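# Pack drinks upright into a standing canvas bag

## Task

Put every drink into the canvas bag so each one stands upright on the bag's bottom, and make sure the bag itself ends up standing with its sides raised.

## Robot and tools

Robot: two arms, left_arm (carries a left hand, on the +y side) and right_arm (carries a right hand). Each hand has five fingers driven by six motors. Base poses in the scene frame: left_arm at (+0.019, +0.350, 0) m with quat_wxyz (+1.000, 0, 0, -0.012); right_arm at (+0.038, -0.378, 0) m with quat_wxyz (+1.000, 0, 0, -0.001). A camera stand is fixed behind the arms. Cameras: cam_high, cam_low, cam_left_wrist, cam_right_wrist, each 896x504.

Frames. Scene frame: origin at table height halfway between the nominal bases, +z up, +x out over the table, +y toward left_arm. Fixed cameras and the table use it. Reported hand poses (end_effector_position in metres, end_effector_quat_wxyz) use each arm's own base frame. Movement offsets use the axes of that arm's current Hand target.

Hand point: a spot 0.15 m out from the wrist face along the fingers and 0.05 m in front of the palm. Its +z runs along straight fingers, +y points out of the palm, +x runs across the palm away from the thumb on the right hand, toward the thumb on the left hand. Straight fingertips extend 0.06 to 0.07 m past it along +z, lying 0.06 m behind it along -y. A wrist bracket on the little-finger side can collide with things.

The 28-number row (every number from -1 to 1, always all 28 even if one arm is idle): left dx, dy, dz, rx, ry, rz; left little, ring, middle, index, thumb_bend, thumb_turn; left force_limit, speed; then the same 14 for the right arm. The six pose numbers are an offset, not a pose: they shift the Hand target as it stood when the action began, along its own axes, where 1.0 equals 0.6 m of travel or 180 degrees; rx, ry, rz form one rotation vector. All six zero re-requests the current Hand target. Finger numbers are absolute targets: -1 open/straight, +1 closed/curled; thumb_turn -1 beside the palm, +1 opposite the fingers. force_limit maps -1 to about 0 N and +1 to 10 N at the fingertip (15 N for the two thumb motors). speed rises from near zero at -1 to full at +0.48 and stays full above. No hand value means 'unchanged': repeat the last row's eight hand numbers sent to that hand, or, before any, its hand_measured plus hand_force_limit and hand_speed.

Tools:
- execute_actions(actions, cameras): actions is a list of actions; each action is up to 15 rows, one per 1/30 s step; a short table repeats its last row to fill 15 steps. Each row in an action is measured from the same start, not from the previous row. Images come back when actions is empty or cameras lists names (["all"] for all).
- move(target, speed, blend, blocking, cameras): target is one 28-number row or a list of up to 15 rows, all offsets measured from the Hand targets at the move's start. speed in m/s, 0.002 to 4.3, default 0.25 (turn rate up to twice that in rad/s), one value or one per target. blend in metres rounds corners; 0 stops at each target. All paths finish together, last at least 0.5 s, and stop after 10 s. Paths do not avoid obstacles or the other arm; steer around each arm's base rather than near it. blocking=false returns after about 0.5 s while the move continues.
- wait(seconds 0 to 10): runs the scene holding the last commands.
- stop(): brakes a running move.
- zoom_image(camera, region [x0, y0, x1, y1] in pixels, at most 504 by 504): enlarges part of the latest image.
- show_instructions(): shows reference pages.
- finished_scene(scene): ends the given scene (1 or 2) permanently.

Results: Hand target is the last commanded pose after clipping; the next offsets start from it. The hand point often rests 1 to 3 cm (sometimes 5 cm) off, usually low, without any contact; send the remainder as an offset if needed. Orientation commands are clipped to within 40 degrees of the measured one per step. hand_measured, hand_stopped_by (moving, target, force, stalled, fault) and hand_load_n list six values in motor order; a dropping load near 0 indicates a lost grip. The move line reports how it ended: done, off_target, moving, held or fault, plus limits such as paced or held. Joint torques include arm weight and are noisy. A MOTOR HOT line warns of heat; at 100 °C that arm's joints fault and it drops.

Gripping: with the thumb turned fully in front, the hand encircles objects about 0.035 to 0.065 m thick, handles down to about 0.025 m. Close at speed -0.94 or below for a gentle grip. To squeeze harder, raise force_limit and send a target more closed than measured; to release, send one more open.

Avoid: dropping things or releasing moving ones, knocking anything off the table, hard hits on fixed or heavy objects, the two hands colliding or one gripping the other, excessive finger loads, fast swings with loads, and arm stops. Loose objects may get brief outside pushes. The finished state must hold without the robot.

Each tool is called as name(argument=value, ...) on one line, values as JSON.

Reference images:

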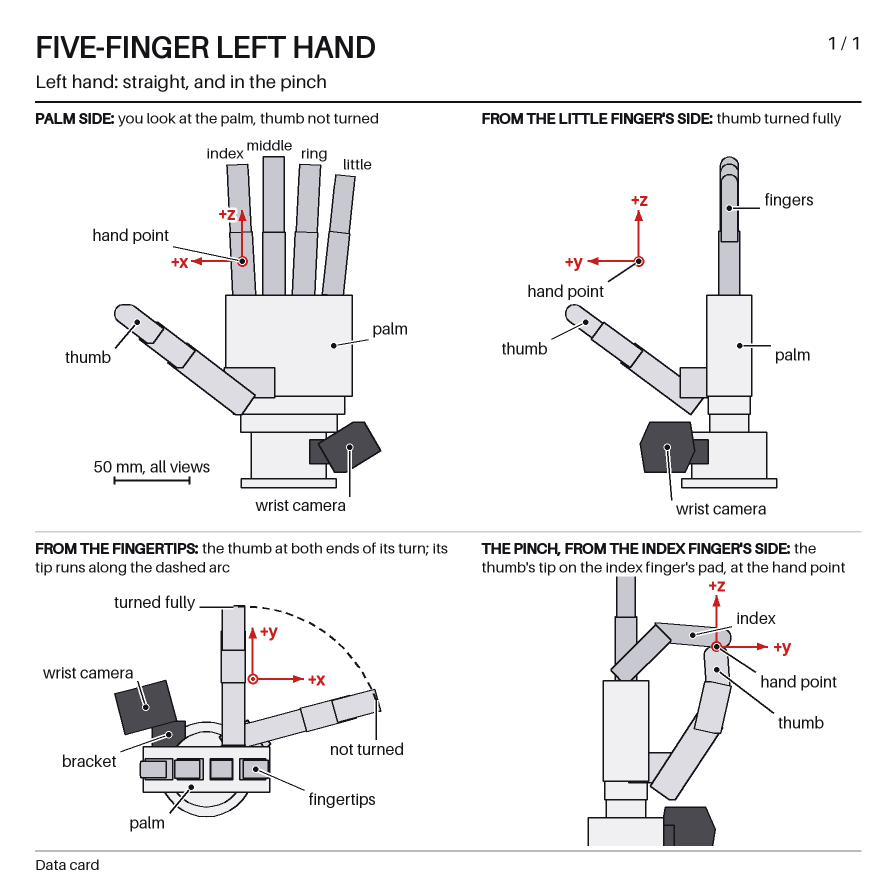

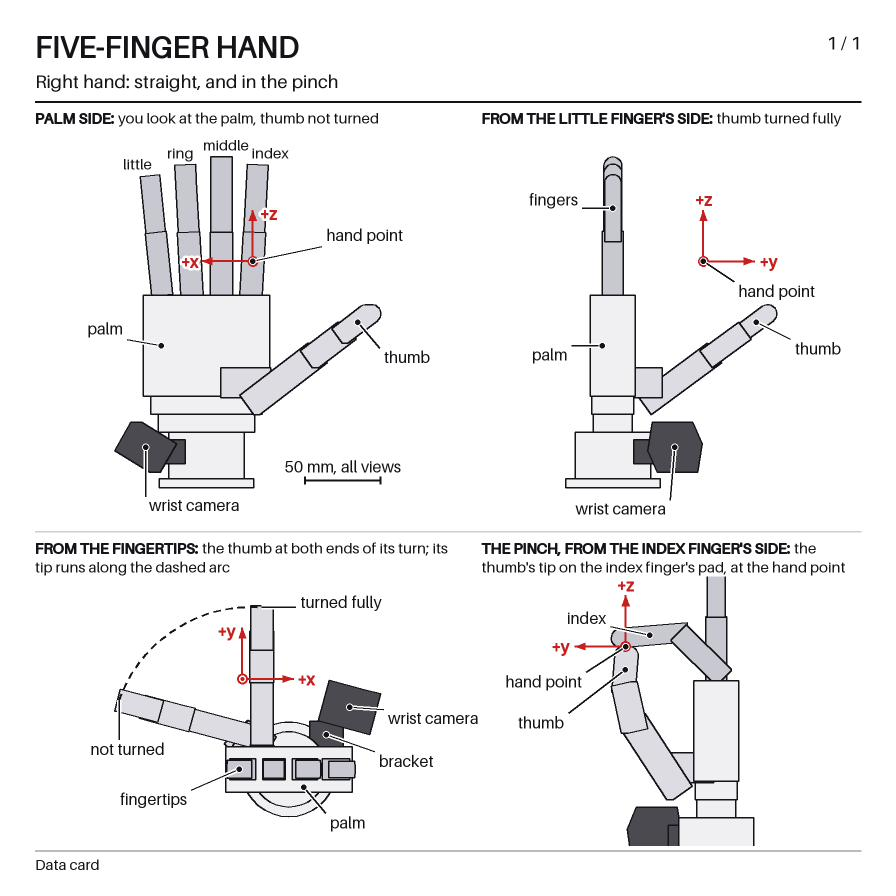

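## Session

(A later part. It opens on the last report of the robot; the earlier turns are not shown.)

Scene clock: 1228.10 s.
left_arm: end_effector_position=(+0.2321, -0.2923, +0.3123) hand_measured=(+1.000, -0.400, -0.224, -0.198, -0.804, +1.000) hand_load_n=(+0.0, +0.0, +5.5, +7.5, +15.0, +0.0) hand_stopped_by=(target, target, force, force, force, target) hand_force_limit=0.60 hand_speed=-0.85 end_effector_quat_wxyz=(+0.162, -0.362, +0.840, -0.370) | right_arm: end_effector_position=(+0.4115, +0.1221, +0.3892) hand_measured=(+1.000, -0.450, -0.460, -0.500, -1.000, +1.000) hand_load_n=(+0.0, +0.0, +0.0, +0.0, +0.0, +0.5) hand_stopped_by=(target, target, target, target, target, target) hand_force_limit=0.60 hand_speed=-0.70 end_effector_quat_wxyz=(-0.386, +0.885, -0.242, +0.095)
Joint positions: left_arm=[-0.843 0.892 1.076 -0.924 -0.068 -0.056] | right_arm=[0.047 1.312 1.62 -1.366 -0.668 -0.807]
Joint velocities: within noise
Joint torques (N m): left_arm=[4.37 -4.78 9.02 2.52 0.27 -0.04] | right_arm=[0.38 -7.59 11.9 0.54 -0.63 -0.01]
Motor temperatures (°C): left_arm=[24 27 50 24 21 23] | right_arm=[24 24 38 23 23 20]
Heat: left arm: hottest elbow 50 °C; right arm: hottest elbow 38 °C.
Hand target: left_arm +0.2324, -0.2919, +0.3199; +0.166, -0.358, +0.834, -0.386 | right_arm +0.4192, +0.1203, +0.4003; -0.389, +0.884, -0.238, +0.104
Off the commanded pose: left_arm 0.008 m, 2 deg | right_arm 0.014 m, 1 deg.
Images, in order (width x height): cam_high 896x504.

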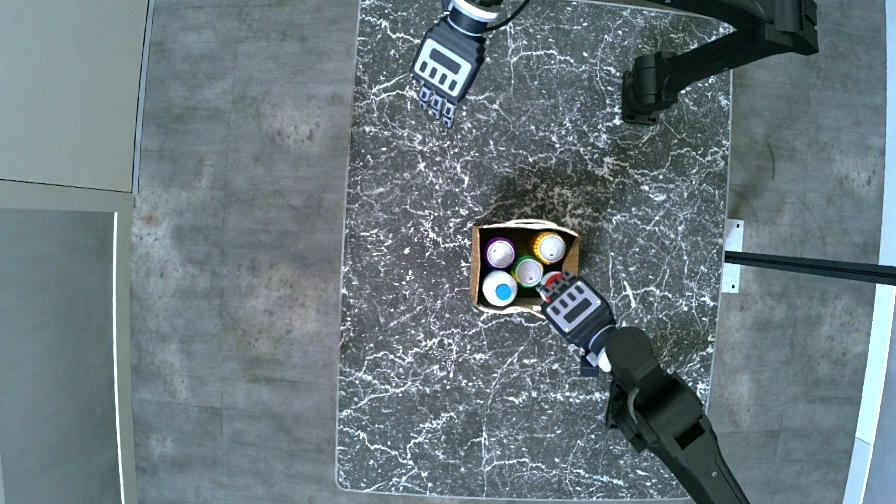

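execute_actions(actions=[], cameras=["cam_right_wrist","cam_high","cam_left_wrist"])

zoom_image(camera="cam_right_wrist", region=[330, 170, 570, 350])

zoom_image(camera="cam_high", region=[530, 225, 590, 300])

zoom_image(camera="cam_left_wrist", region=[100, 40, 300, 240])

Scene clock: 1236.97 s.
left_arm: end_effector_position=(+0.2321, -0.2923, +0.3123) hand_measured=(+1.000, -0.400, -0.224, -0.198, -0.804, +1.000) hand_load_n=(+0.0, +0.0, +5.5, +7.5, +15.0, +0.5) hand_stopped_by=(target, target, force, force, force, target) hand_force_limit=0.60 hand_speed=-0.85 end_effector_quat_wxyz=(+0.162, -0.362, +0.840, -0.370) | right_arm: end_effector_position=(+0.4115, +0.1221, +0.3892) hand_measured=(+1.000, -0.450, -0.460, -0.500, -1.000, +1.000) hand_load_n=(+0.0, +0.0, +0.0, +0.0, +0.0, +0.0) hand_stopped_by=(target, target, target, target, target, target) hand_force_limit=0.60 hand_speed=-0.70 end_effector_quat_wxyz=(-0.386, +0.885, -0.242, +0.095)
Joint positions: left_arm=[-0.843 0.892 1.076 -0.924 -0.068 -0.056] | right_arm=[0.047 1.312 1.62 -1.366 -0.668 -0.807]
Joint velocities: within noise
Joint torques (N m): left_arm=[4.37 -4.54 8.99 2.52 0.26 -0.03] | right_arm=[0.32 -7.59 11.92 0.57 -0.62 -0.01]
Motor temperatures (°C): left_arm=[24 27 49 24 21 23] | right_arm=[24 23 38 23 23 20]
Heat: left arm: hottest elbow 49 °C; right arm: hottest elbow 38 °C.
Hand target: left_arm +0.2324, -0.2919, +0.3199; +0.166, -0.358, +0.834, -0.386 | right_arm +0.4192, +0.1203, +0.4003; -0.389, +0.884, -0.238, +0.104
Off the commanded pose: left_arm 0.008 m, 2 deg | right_arm 0.014 m, 1 deg.
Images, in order (width x height): cam_high 896x504, cam_left_wrist 896x504, cam_right_wrist 896x504.

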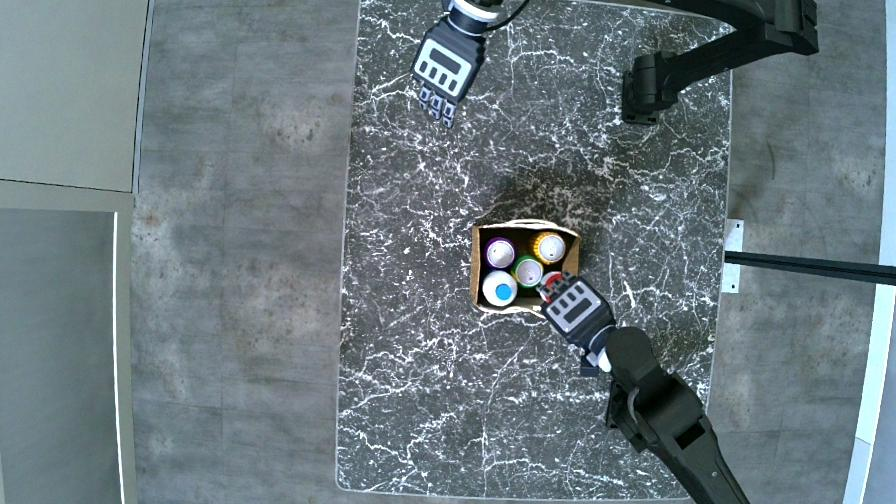

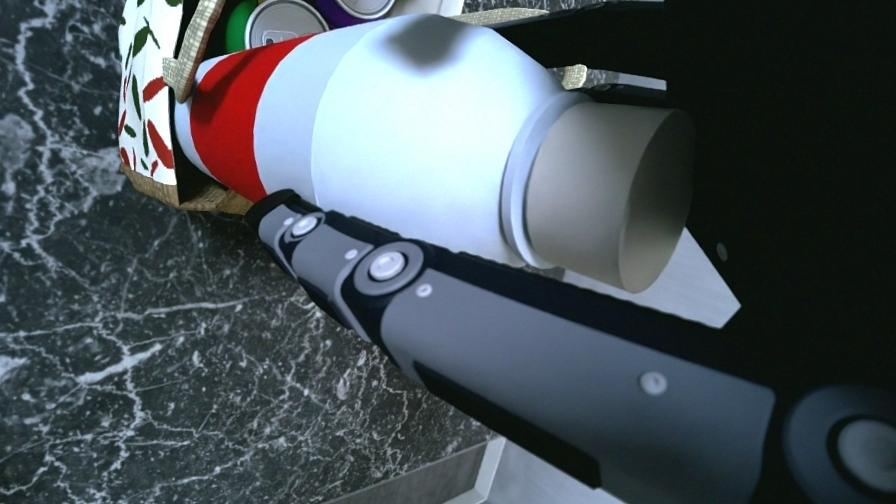

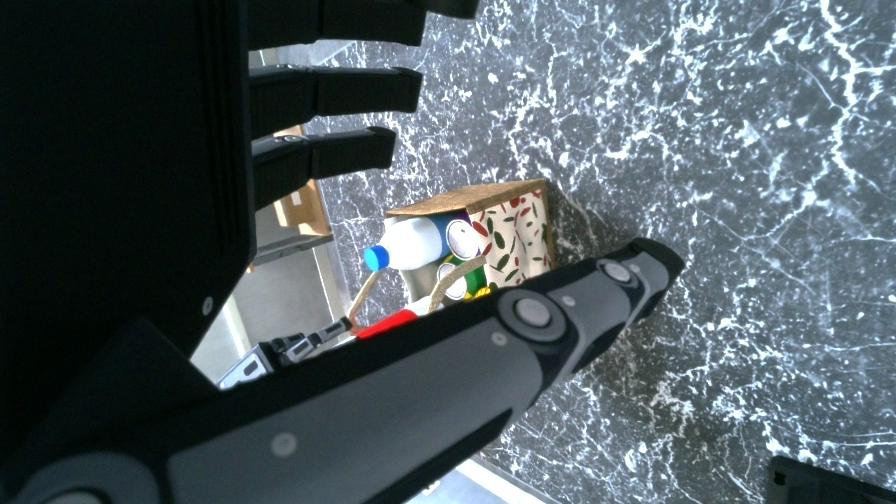

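Scaled by 2.100.

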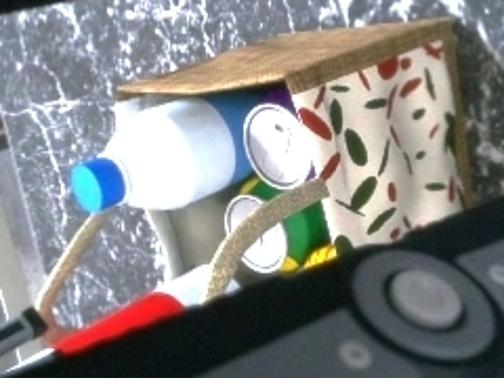

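Scaled by 6.720.

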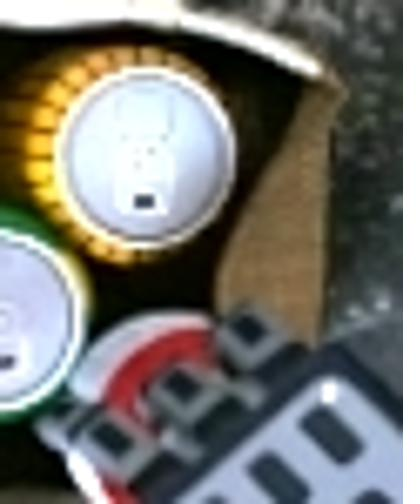

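Scaled by 2.520.

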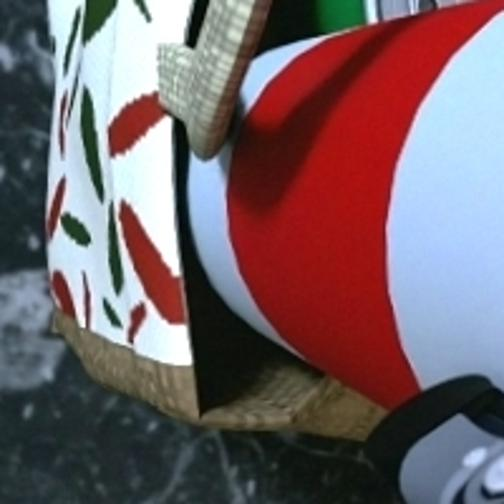

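move(target=[0.0047,0.0335,0.025,-0.009,0,0,1,-0.4,0.1,0.1,0.4,1,0.6,-0.85,0,0,0,0,0,0,1,-0.45,-0.46,-0.5,-1,1,0.6,-0.7], speed=0.05, cameras=["cam_high","cam_left_wrist"])

zoom_image(camera="cam_high", region=[455, 215, 605, 315])

zoom_image(camera="cam_left_wrist", region=[60, 0, 340, 280])

Scene clock: 1246.83 s.
left_arm: end_effector_position=(+0.2328, -0.2925, +0.2922) hand_measured=(+1.000, -0.400, -0.224, -0.198, -0.804, +1.000) hand_load_n=(+0.0, +0.0, +6.0, +7.5, +15.0, +0.5) hand_stopped_by=(target, target, force, force, force, target) hand_force_limit=0.60 hand_speed=-0.85 end_effector_quat_wxyz=(+0.162, -0.363, +0.842, -0.365) | right_arm: end_effector_position=(+0.4115, +0.1221, +0.3892) hand_measured=(+1.000, -0.450, -0.460, -0.500, -1.000, +1.000) hand_load_n=(+0.0, +0.0, +0.0, +0.0, +0.0, +0.0) hand_stopped_by=(target, target, target, target, target, target) hand_force_limit=0.60 hand_speed=-0.70 end_effector_quat_wxyz=(-0.386, +0.885, -0.242, +0.095)
Joint positions: left_arm=[-0.843 0.892 1.027 -0.886 -0.07 -0.056] | right_arm=[0.047 1.312 1.62 -1.366 -0.668 -0.807]
Joint torques (N m): left_arm=[3.72 -4.13 8.75 1.92 0.1 -0.11] | right_arm=[0.32 -7.59 11.92 0.54 -0.63 -0.01]
Heat: left arm: hottest elbow 49 °C; right arm: hottest elbow 38 °C.
Hand target: left_arm +0.2294, -0.2929, +0.2948; +0.161, -0.360, +0.839, -0.374 | right_arm +0.4192, +0.1203, +0.4003; -0.389, +0.884, -0.238, +0.104
Off the commanded pose: left_arm 0.004 m, 1 deg | right_arm 0.014 m, 1 deg.
move: off_target (right_arm)
Images, in order (width x height): cam_high 896x504, cam_left_wrist 896x504.

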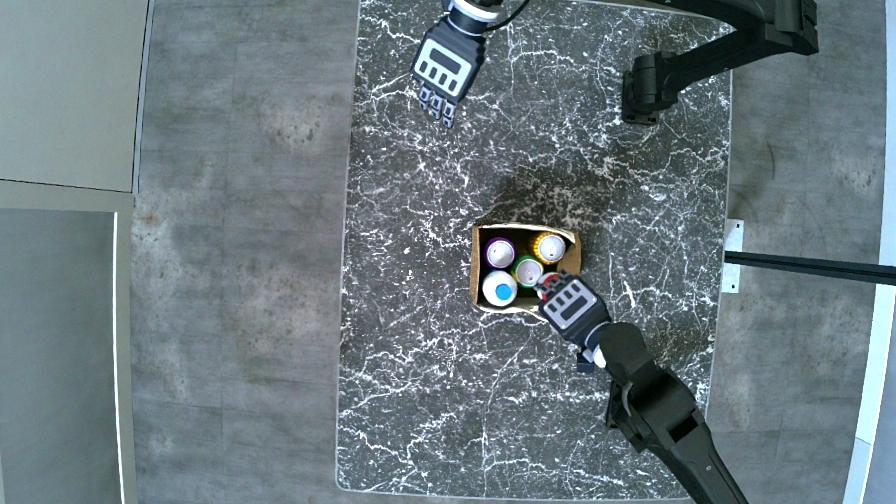

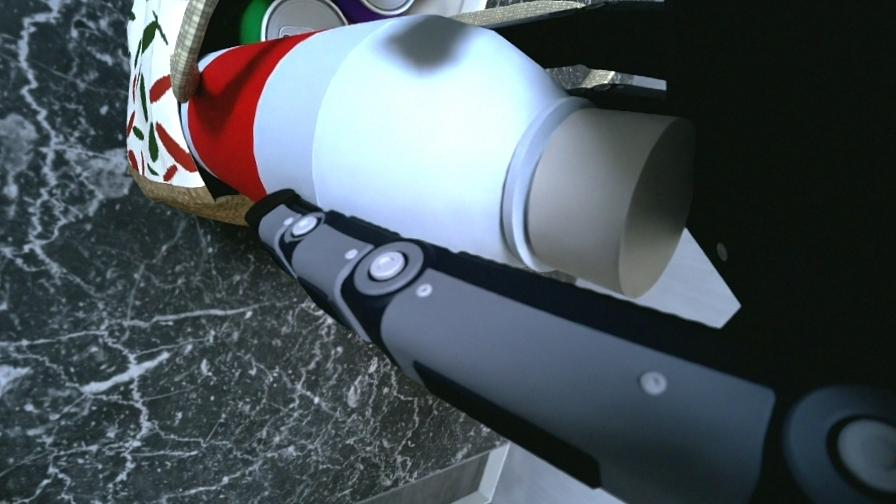

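Scaled by 3.360.

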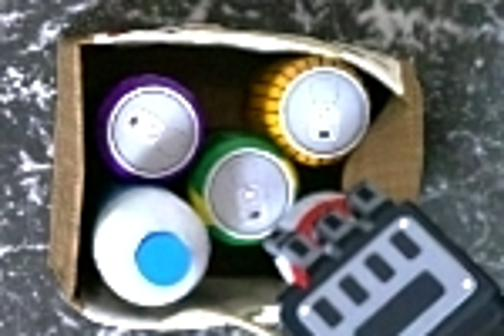

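Scaled by 1.800.

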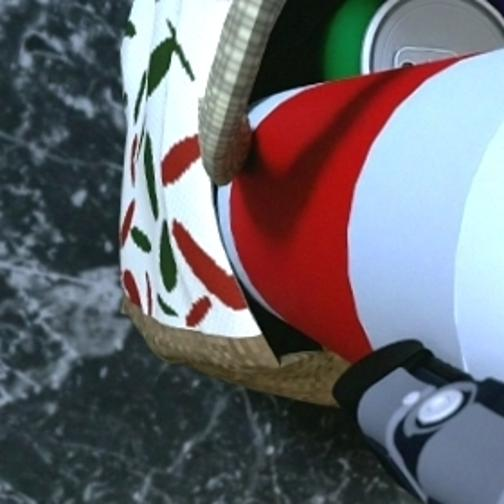

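execute_actions(actions=[], cameras=["cam_low","cam_right_wrist"])

zoom_image(camera="cam_low", region=[440, 170, 530, 265])

zoom_image(camera="cam_right_wrist", region=[330, 170, 570, 350])

Scene clock: 1260.10 s.
left_arm: end_effector_position=(+0.2328, -0.2925, +0.2922) hand_measured=(+1.000, -0.400, -0.224, -0.198, -0.804, +1.000) hand_load_n=(+0.0, +0.0, +6.0, +8.0, +14.5, +0.5) hand_stopped_by=(target, target, force, force, force, target) hand_force_limit=0.60 hand_speed=-0.85 end_effector_quat_wxyz=(+0.162, -0.363, +0.842, -0.365) | right_arm: end_effector_position=(+0.4115, +0.1221, +0.3892) hand_measured=(+1.000, -0.450, -0.460, -0.500, -1.000, +1.000) hand_load_n=(+0.0, +0.0, +0.0, +0.0, +0.0, +0.0) hand_stopped_by=(target, target, target, target, target, target) hand_force_limit=0.60 hand_speed=-0.70 end_effector_quat_wxyz=(-0.386, +0.885, -0.242, +0.095)
Joint positions: left_arm=[-0.843 0.892 1.027 -0.886 -0.07 -0.056] | right_arm=[0.047 1.312 1.62 -1.366 -0.668 -0.807]
Joint velocities: within noise
Joint torques (N m): left_arm=[3.96 -4.01 8.84 2 0.13 -0.09] | right_arm=[0.32 -7.53 11.89 0.54 -0.63 -0.01]
Motor temperatures (°C): left_arm=[24 27 49 24 21 23] | right_arm=[24 23 38 23 23 20]
Heat: left arm: hottest elbow 49 °C; right arm: hottest elbow 38 °C.
Hand target: left_arm +0.2294, -0.2929, +0.2948; +0.161, -0.360, +0.839, -0.374 | right_arm +0.4192, +0.1203, +0.4003; -0.389, +0.884, -0.238, +0.104
Off the commanded pose: left_arm 0.004 m, 1 deg | right_arm 0.014 m, 1 deg.
Images, in order (width x height): cam_low 896x504, cam_right_wrist 896x504.

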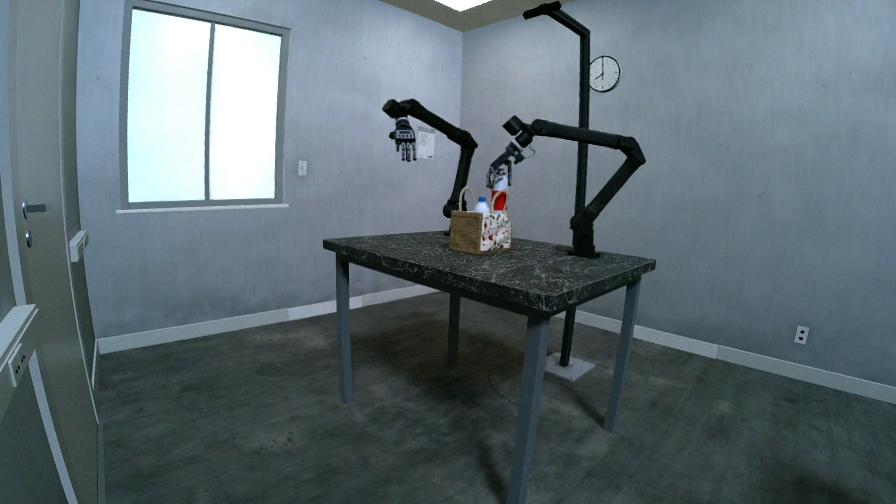

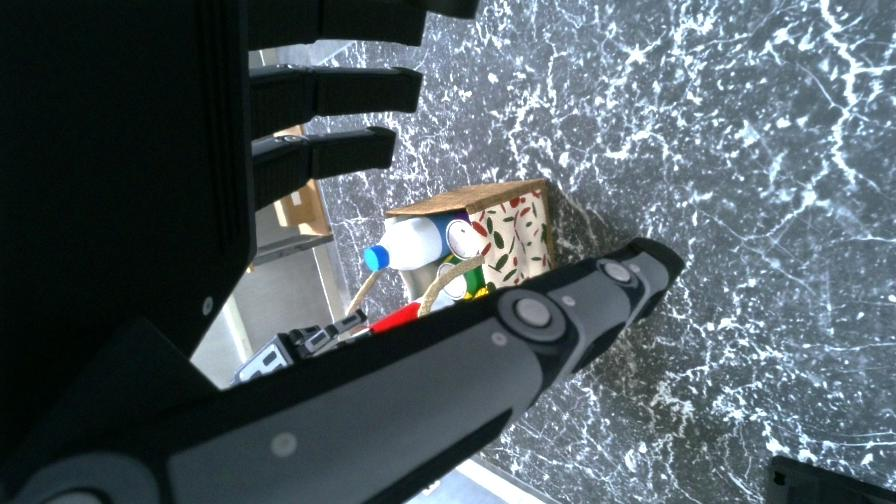

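Scaled by 5.305.

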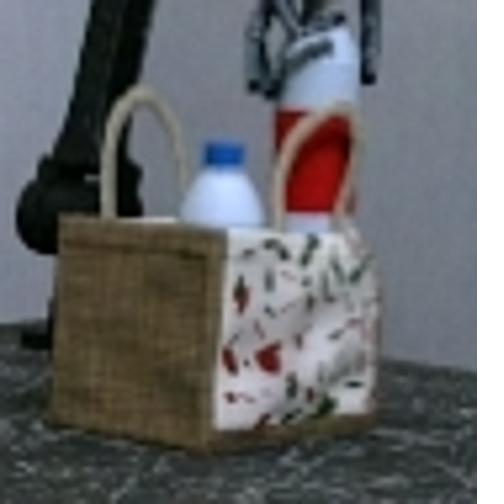

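Scaled by 2.100.

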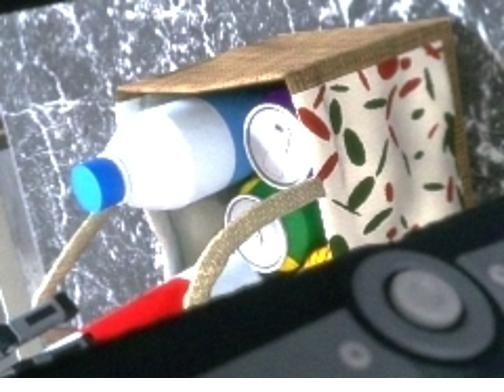

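execute_actions(actions=[], cameras=["cam_high"])

zoom_image(camera="cam_high", region=[530, 260, 590, 310])

Scene clock: 1263.63 s.
left_arm: end_effector_position=(+0.2328, -0.2925, +0.2922) hand_measured=(+1.000, -0.400, -0.224, -0.198, -0.804, +1.000) hand_load_n=(+0.0, +0.0, +6.0, +8.0, +15.0, +0.5) hand_stopped_by=(target, target, force, force, force, target) hand_force_limit=0.60 hand_speed=-0.85 end_effector_quat_wxyz=(+0.162, -0.363, +0.842, -0.365) | right_arm: end_effector_position=(+0.4115, +0.1221, +0.3892) hand_measured=(+1.000, -0.450, -0.460, -0.500, -1.000, +1.000) hand_load_n=(+0.0, +0.0, +0.0, +0.0, -0.5, +0.0) hand_stopped_by=(target, target, target, target, target, target) hand_force_limit=0.60 hand_speed=-0.70 end_effector_quat_wxyz=(-0.386, +0.885, -0.242, +0.095)
Joint positions: left_arm=[-0.843 0.892 1.027 -0.886 -0.07 -0.056] | right_arm=[0.047 1.312 1.62 -1.366 -0.668 -0.807]
Joint velocities: within noise
Joint torques (N m): left_arm=[3.55 -3.78 8.94 2.1 0.09 -0.16] | right_arm=[0.32 -7.59 11.9 0.53 -0.63 -0.01]
Motor temperatures (°C): left_arm=[24 26 49 24 21 23] | right_arm=[24 23 38 23 23 20]
Heat: left arm: hottest elbow 49 °C; right arm: hottest elbow 38 °C.
Hand target: left_arm +0.2294, -0.2929, +0.2948; +0.161, -0.360, +0.839, -0.374 | right_arm +0.4192, +0.1203, +0.4003; -0.389, +0.884, -0.238, +0.104
Off the commanded pose: left_arm 0.004 m, 1 deg | right_arm 0.014 m, 1 deg.
Images, in order (width x height): cam_high 896x504.

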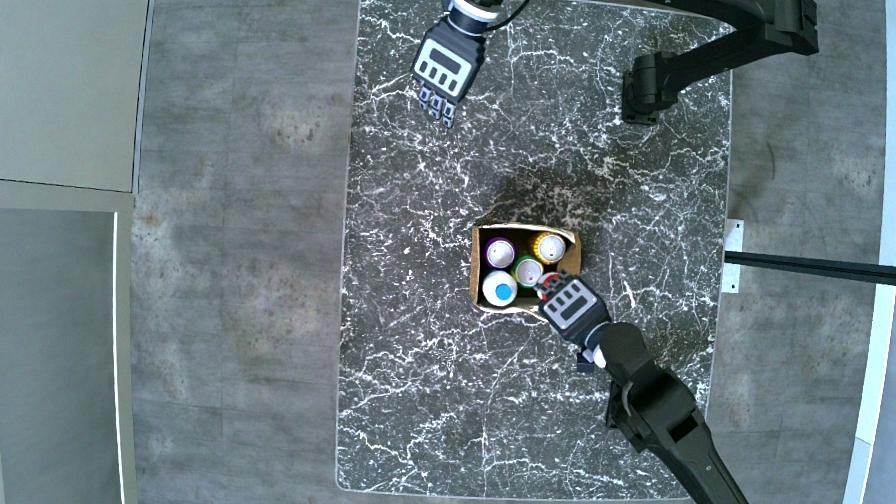

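Scaled by 8.400.

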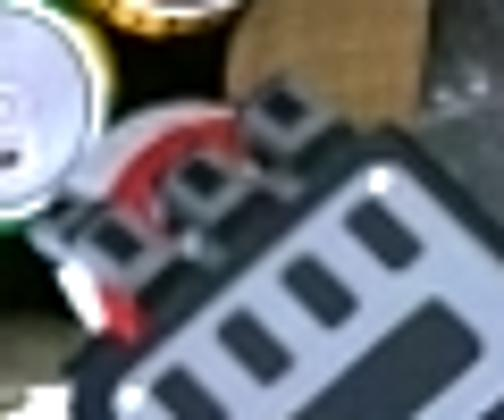

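execute_actions(actions=[], cameras=["cam_left_wrist"])

zoom_image(camera="cam_left_wrist", region=[400, 0, 700, 140])

zoom_image(camera="cam_left_wrist", region=[100, 0, 400, 260])

Scene clock: 1272.17 s.
left_arm: end_effector_position=(+0.2328, -0.2925, +0.2922) hand_measured=(+1.000, -0.400, -0.224, -0.198, -0.804, +1.000) hand_load_n=(+0.0, +0.0, +6.0, +8.0, +14.5, +0.5) hand_stopped_by=(target, target, force, force, force, target) hand_force_limit=0.60 hand_speed=-0.85 end_effector_quat_wxyz=(+0.162, -0.363, +0.842, -0.365) | right_arm: end_effector_position=(+0.4115, +0.1221, +0.3892) hand_measured=(+1.000, -0.450, -0.460, -0.500, -1.000, +1.000) hand_load_n=(+0.0, +0.0, +0.0, +0.0, +0.0, +0.0) hand_stopped_by=(target, target, target, target, target, target) hand_force_limit=0.60 hand_speed=-0.70 end_effector_quat_wxyz=(-0.386, +0.885, -0.242, +0.095)
Joint positions: left_arm=[-0.843 0.892 1.027 -0.886 -0.07 -0.056] | right_arm=[0.047 1.312 1.62 -1.366 -0.668 -0.807]
Joint velocities: within noise
Joint torques (N m): left_arm=[3.49 -4.25 8.64 2 0.11 -0.11] | right_arm=[0.32 -7.53 11.92 0.55 -0.63 -0.01]
Motor temperatures (°C): left_arm=[24 26 49 24 21 23] | right_arm=[24 23 38 23 23 20]
Heat: left arm: hottest elbow 49 °C; right arm: hottest elbow 38 °C.
Hand target: left_arm +0.2294, -0.2929, +0.2948; +0.161, -0.360, +0.839, -0.374 | right_arm +0.4192, +0.1203, +0.4003; -0.389, +0.884, -0.238, +0.104
Off the commanded pose: left_arm 0.004 m, 1 deg | right_arm 0.014 m, 1 deg.
Images, in order (width x height): cam_left_wrist 896x504.

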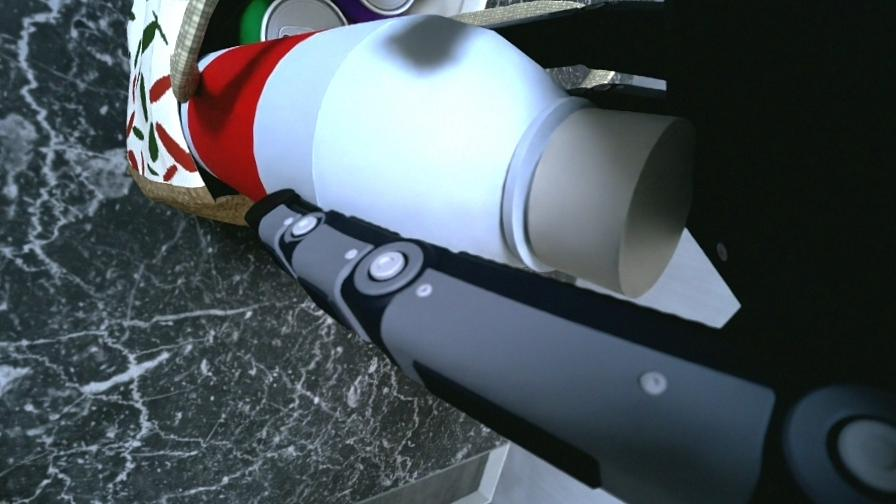

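Scaled by 1.680.

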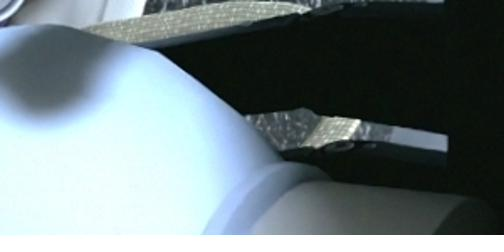

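Scaled by 1.680.

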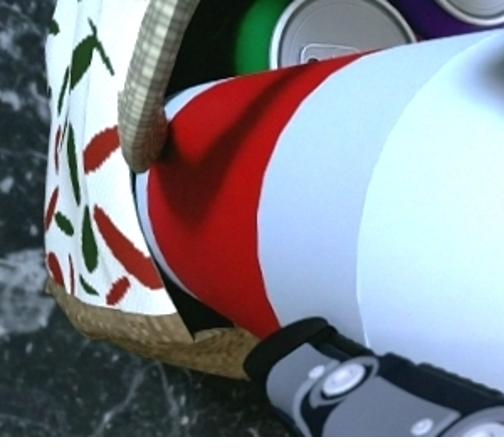

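move(target=[[0.0153,-0.1255,-0.0478,0,0,0,1,-0.4,0.1,0.1,0.4,1,0.6,-0.85,0,0,0,0,0,0,1,-0.45,-0.46,-0.5,-1,1,0.6,-0.7],[0.0085,-0.0268,-0.0081,-0.006,0,0,1,-0.4,0.1,0.1,0.4,1,0.6,-0.85,0,0,0,0,0,0,1,-0.45,-0.46,-0.5,-1,1,0.6,-0.7]], speed=0.07, cameras=["cam_high","cam_left_wrist"])

zoom_image(camera="cam_high", region=[455, 215, 605, 315])

zoom_image(camera="cam_high", region=[530, 260, 590, 310])

Scene clock: 1285.73 s.
left_arm: end_effector_position=(+0.2316, -0.2979, +0.2912) hand_measured=(+1.000, -0.400, -0.224, -0.198, -0.804, +1.000) hand_load_n=(+0.0, +0.0, +5.5, +7.5, +15.0, +0.5) hand_stopped_by=(target, target, force, force, force, target) hand_force_limit=0.60 hand_speed=-0.85 end_effector_quat_wxyz=(+0.153, -0.361, +0.855, -0.338) | right_arm: end_effector_position=(+0.4115, +0.1221, +0.3892) hand_measured=(+1.000, -0.450, -0.460, -0.500, -1.000, +1.000) hand_load_n=(+0.0, +0.0, +0.0, +0.0, +0.0, +0.0) hand_stopped_by=(target, target, target, target, target, target) hand_force_limit=0.60 hand_speed=-0.70 end_effector_quat_wxyz=(-0.386, +0.885, -0.242, +0.095)
Joint positions: left_arm=[-0.859 0.945 1.078 -0.947 -0.079 -0.056] | right_arm=[0.047 1.312 1.62 -1.366 -0.668 -0.807]
Joint torques (N m): left_arm=[3.66 -5.89 9.94 2.21 0.12 -0.23] | right_arm=[0.32 -7.59 11.92 0.55 -0.63 -0.01]
Heat: left arm: hottest elbow 49 °C; right arm: hottest elbow 38 °C.
Hand target: left_arm +0.2309, -0.3015, +0.3101; +0.157, -0.362, +0.843, -0.367 | right_arm +0.4192, +0.1203, +0.4003; -0.389, +0.884, -0.238, +0.104
Off the commanded pose: left_arm 0.019 m, 4 deg | right_arm 0.014 m, 1 deg.
move: off_target (left_arm, right_arm)
Images, in order (width x height): cam_high 896x504, cam_left_wrist 896x504.

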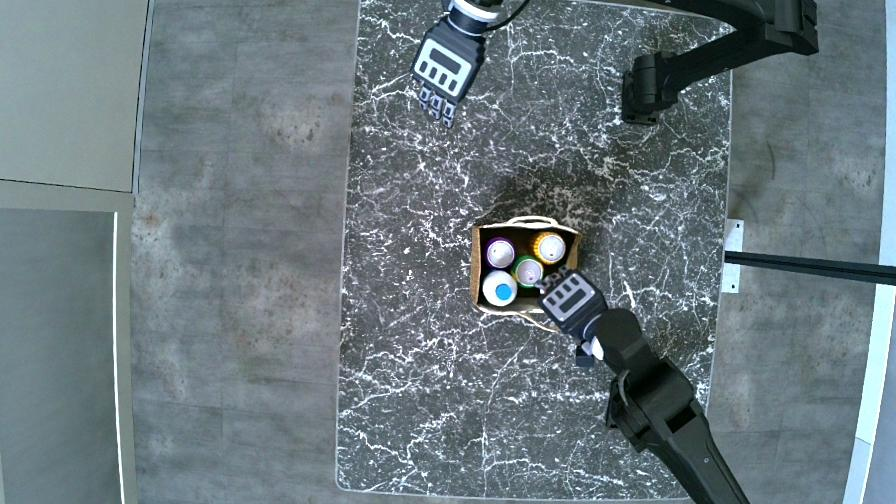

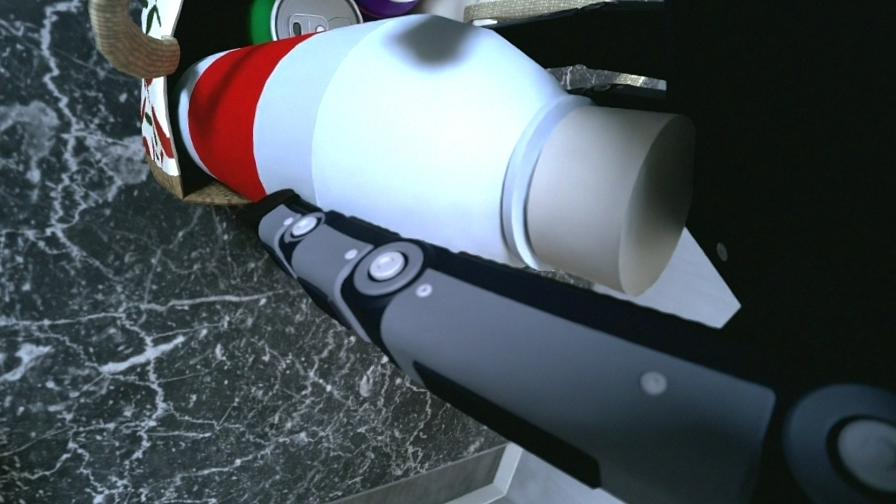

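Scaled by 3.360.

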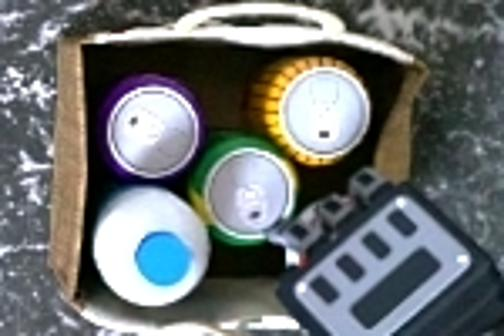

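Scaled by 8.400.

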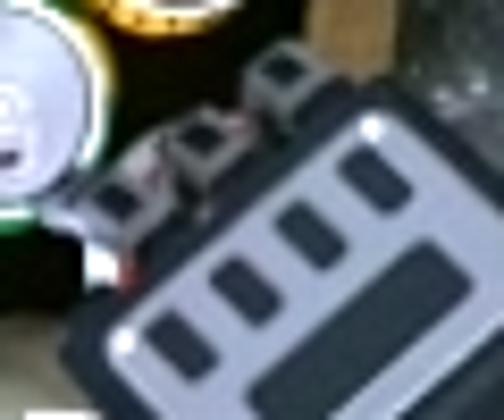

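move(target=[0,0.0496,0.0445,0,0,0,1,-0.4,0.1,0.1,0.4,1,0.6,-0.85,0,0,0,0,0,0,1,-0.45,-0.46,-0.5,-1,1,0.6,-0.7], speed=0.05, cameras=["cam_high","cam_left_wrist"])

zoom_image(camera="cam_high", region=[455, 215, 605, 315])

Scene clock: 1290.63 s.
left_arm: end_effector_position=(+0.2292, -0.2952, +0.2492) hand_measured=(+1.000, -0.400, -0.224, -0.198, -0.804, +1.000) hand_load_n=(+0.0, +0.0, +5.5, +7.5, +15.0, +0.5) hand_stopped_by=(target, target, force, force, force, target) hand_force_limit=0.60 hand_speed=-0.85 end_effector_quat_wxyz=(+0.152, -0.362, +0.858, -0.332) | right_arm: end_effector_position=(+0.4115, +0.1221, +0.3892) hand_measured=(+1.000, -0.450, -0.460, -0.500, -1.000, +1.000) hand_load_n=(+0.0, +0.0, +0.0, +0.0, +0.0, +0.0) hand_stopped_by=(target, target, target, target, target, target) hand_force_limit=0.60 hand_speed=-0.70 end_effector_quat_wxyz=(-0.386, +0.885, -0.242, +0.095)
Joint positions: left_arm=[-0.859 0.935 0.967 -0.859 -0.079 -0.056] | right_arm=[0.047 1.312 1.62 -1.366 -0.668 -0.807]
Joint torques (N m): left_arm=[3.31 -5.89 9.66 2.92 0.1 -0.23] | right_arm=[0.32 -7.53 11.9 0.54 -0.63 -0.01]
Heat: left arm: hottest elbow 49 °C; right arm: hottest elbow 38 °C.
Hand target: left_arm +0.2304, -0.3010, +0.2702; +0.157, -0.362, +0.843, -0.367 | right_arm +0.4192, +0.1203, +0.4003; -0.389, +0.884, -0.238, +0.104
Off the commanded pose: left_arm 0.022 m, 4 deg | right_arm 0.014 m, 1 deg.
move: off_target (left_arm, right_arm)
Images, in order (width x height): cam_high 896x504, cam_left_wrist 896x504.

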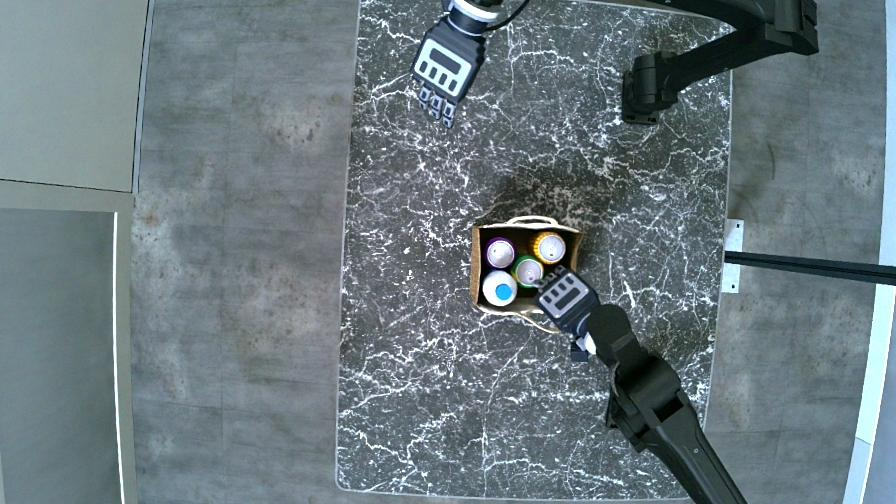

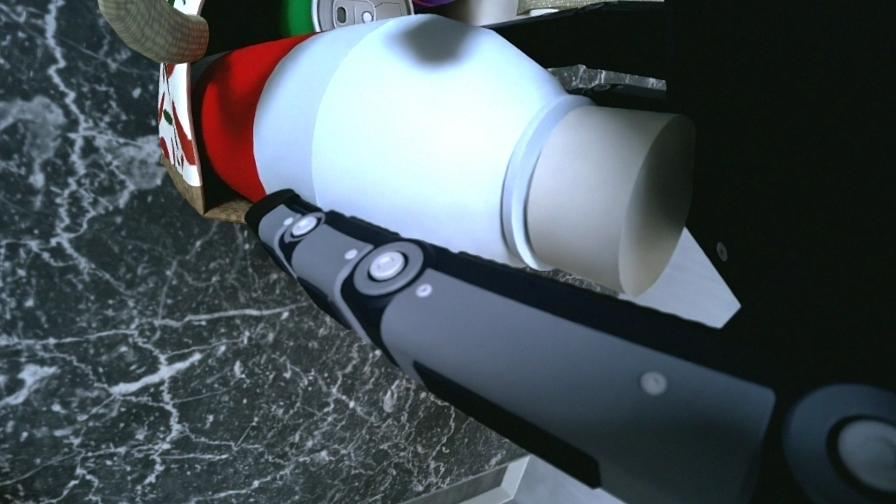

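Scaled by 3.360.

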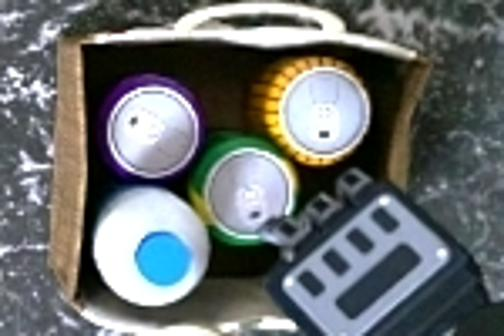

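move(target=[0.003,0.0744,0.0668,0,0,0,1,-0.4,0.1,0.1,0.4,1,0.6,-0.85,0,0,0,0,0,0,1,-0.45,-0.46,-0.5,-1,1,0.6,-0.7], speed=0.05, cameras=["cam_high","cam_left_wrist"])

zoom_image(camera="cam_high", region=[455, 215, 605, 315])

Scene clock: 1295.00 s.
left_arm: end_effector_position=(+0.2272, -0.2948, +0.1932) hand_measured=(+1.000, -0.400, -0.224, -0.198, -0.804, +1.000) hand_load_n=(+0.0, +0.0, +5.5, +7.5, +15.0, +0.5) hand_stopped_by=(target, target, force, force, force, target) hand_force_limit=0.60 hand_speed=-0.85 end_effector_quat_wxyz=(+0.152, -0.363, +0.855, -0.338) | right_arm: end_effector_position=(+0.4115, +0.1221, +0.3892) hand_measured=(+1.000, -0.450, -0.460, -0.500, -1.000, +1.000) hand_load_n=(+0.0, +0.0, +0.0, +0.0, +0.0, +0.0) hand_stopped_by=(target, target, target, target, target, target) hand_force_limit=0.60 hand_speed=-0.70 end_effector_quat_wxyz=(-0.386, +0.885, -0.242, +0.095)
Joint positions: left_arm=[-0.861 0.928 0.811 -0.699 -0.079 -0.063] | right_arm=[0.047 1.312 1.62 -1.366 -0.668 -0.807]
Joint torques (N m): left_arm=[3.25 -5.95 9.58 2.61 -0.11 -0.2] | right_arm=[0.32 -7.59 11.9 0.55 -0.63 -0.01]
Heat: left arm: hottest elbow 49 °C; right arm: hottest elbow 38 °C.
Hand target: left_arm +0.2284, -0.3015, +0.2102; +0.157, -0.362, +0.842, -0.367 | right_arm +0.4192, +0.1203, +0.4003; -0.389, +0.884, -0.238, +0.104
Off the commanded pose: left_arm 0.018 m, 4 deg | right_arm 0.014 m, 1 deg.
move: off_target (left_arm, right_arm)
Images, in order (width x height): cam_high 896x504, cam_left_wrist 896x504.

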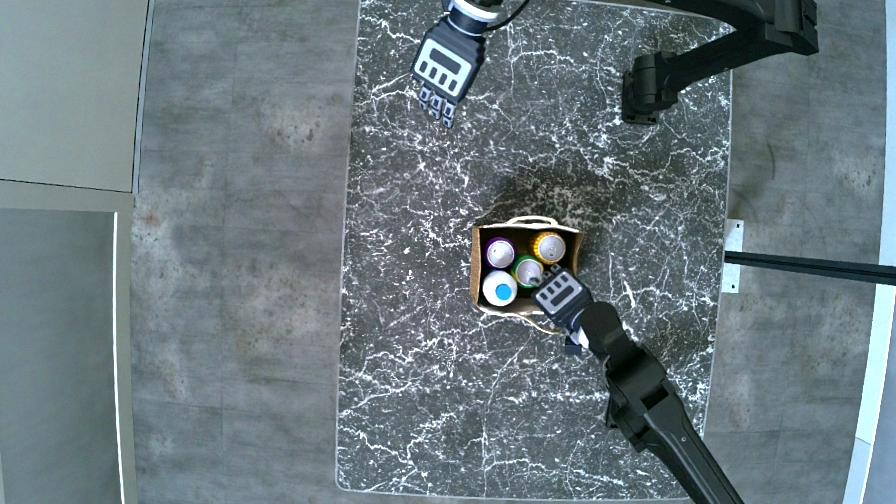

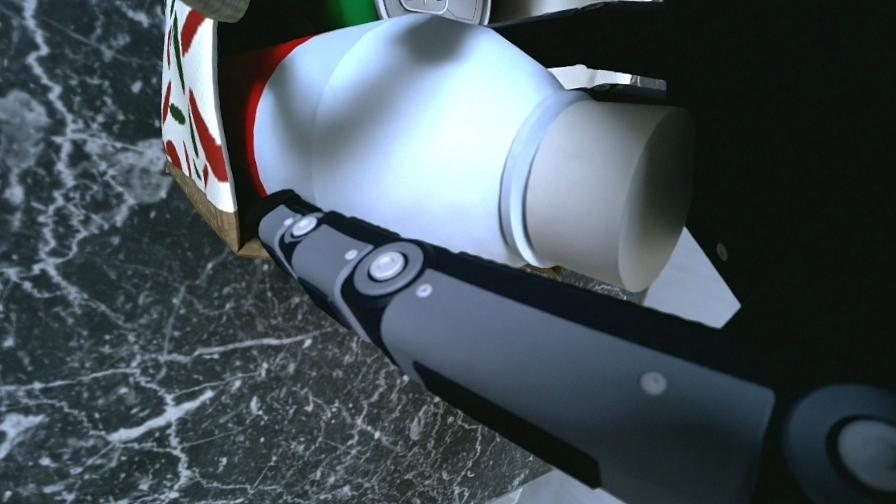

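Scaled by 3.360.

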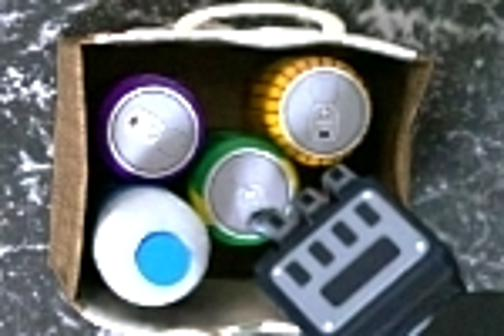

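move(target=[0.0,0.0248,0.0223,0,0,0,1,-0.4,0.1,0.1,0.4,1,0.6,-0.85,0,0,0,0,0,0,1,-0.45,-0.46,-0.5,-1,1,0.6,-0.7], speed=0.05, cameras=["cam_left_wrist"])

Scene clock: 1297.90 s.
left_arm: end_effector_position=(+0.2272, -0.2956, +0.1776) hand_measured=(+1.000, -0.400, -0.224, -0.198, -0.804, +1.000) hand_load_n=(+0.0, +0.0, +5.5, +7.5, +15.0, +1.0) hand_stopped_by=(target, target, force, force, force, target) hand_force_limit=0.60 hand_speed=-0.85 end_effector_quat_wxyz=(+0.153, -0.363, +0.852, -0.344) | right_arm: end_effector_position=(+0.4115, +0.1221, +0.3892) hand_measured=(+1.000, -0.450, -0.460, -0.500, -1.000, +1.000) hand_load_n=(+0.0, +0.0, +0.0, +0.0, +0.0, +0.0) hand_stopped_by=(target, target, target, target, target, target) hand_force_limit=0.60 hand_speed=-0.70 end_effector_quat_wxyz=(-0.386, +0.885, -0.242, +0.095)
Joint positions: left_arm=[-0.863 0.928 0.765 -0.64 -0.079 -0.065] | right_arm=[0.047 1.312 1.62 -1.366 -0.668 -0.807]
Joint torques (N m): left_arm=[4.13 -4.89 9.22 2.33 -0.11 -0.19] | right_arm=[0.32 -7.53 11.92 0.55 -0.62 -0.01]
Heat: left arm: hottest elbow 48 °C; right arm: hottest elbow 38 °C.
Hand target: left_arm +0.2282, -0.3013, +0.1902; +0.157, -0.362, +0.843, -0.367 | right_arm +0.4192, +0.1203, +0.4003; -0.389, +0.884, -0.238, +0.104
Off the commanded pose: left_arm 0.014 m, 3 deg | right_arm 0.014 m, 1 deg.
move: off_target (left_arm, right_arm)
Images, in order (width x height): cam_left_wrist 896x504.

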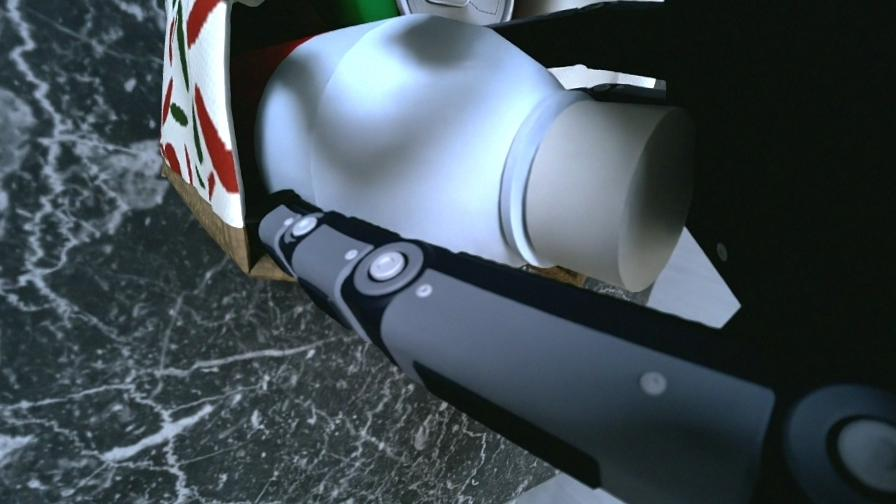

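move(target=[0.0,0.0124,0.0111,0,0,0,1,-0.4,0.1,0.1,0.4,1,0.6,-0.85,0,0,0,0,0,0,1,-0.45,-0.46,-0.5,-1,1,0.6,-0.7], speed=0.05, cameras=["cam_left_wrist"])

Scene clock: 1304.27 s.
left_arm: end_effector_position=(+0.2280, -0.2969, +0.1747) hand_measured=(+1.000, -0.400, -0.224, -0.198, -0.804, +1.000) hand_load_n=(+0.0, +0.0, +4.5, +7.0, +15.5, +0.5) hand_stopped_by=(target, target, force, force, force, target) hand_force_limit=0.60 hand_speed=-0.85 end_effector_quat_wxyz=(+0.155, -0.363, +0.850, -0.350) | right_arm: end_effector_position=(+0.4115, +0.1221, +0.3892) hand_measured=(+1.000, -0.450, -0.460, -0.500, -1.000, +1.000) hand_load_n=(+0.0, +0.0, +0.0, +0.0, +0.0, +0.0) hand_stopped_by=(target, target, target, target, target, target) hand_force_limit=0.60 hand_speed=-0.70 end_effector_quat_wxyz=(-0.386, +0.885, -0.242, +0.095)
Joint positions: left_arm=[-0.863 0.926 0.751 -0.614 -0.079 -0.067] | right_arm=[0.047 1.312 1.62 -1.366 -0.668 -0.807]
Joint torques (N m): left_arm=[3.08 -5.3 8.64 2.73 -0.12 -0.17] | right_arm=[0.38 -7.59 11.92 0.55 -0.62 -0.01]
Heat: left arm: hottest elbow 48 °C; right arm: hottest elbow 38 °C.
Hand target: left_arm +0.2279, -0.3012, +0.1802; +0.157, -0.362, +0.843, -0.367 | right_arm +0.4192, +0.1203, +0.4003; -0.389, +0.884, -0.238, +0.104
Off the commanded pose: left_arm 0.007 m, 2 deg | right_arm 0.014 m, 1 deg.
move: off_target (right_arm)
Images, in order (width x height): cam_left_wrist 896x504.

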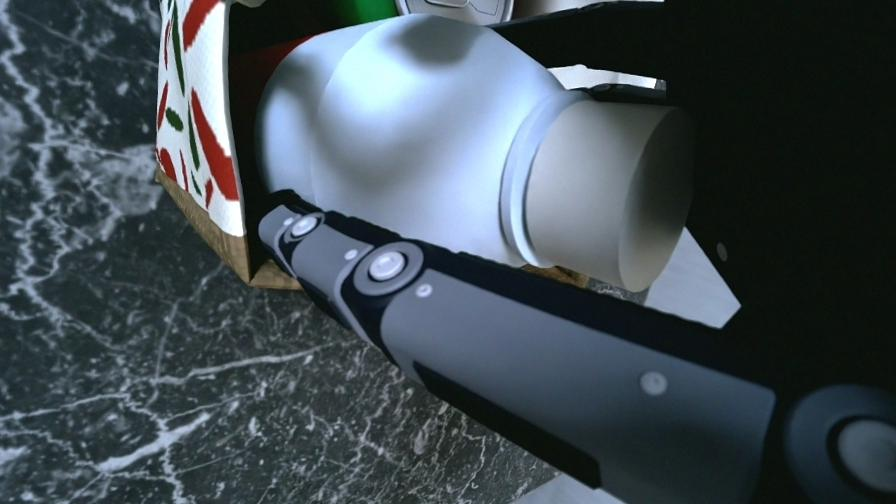

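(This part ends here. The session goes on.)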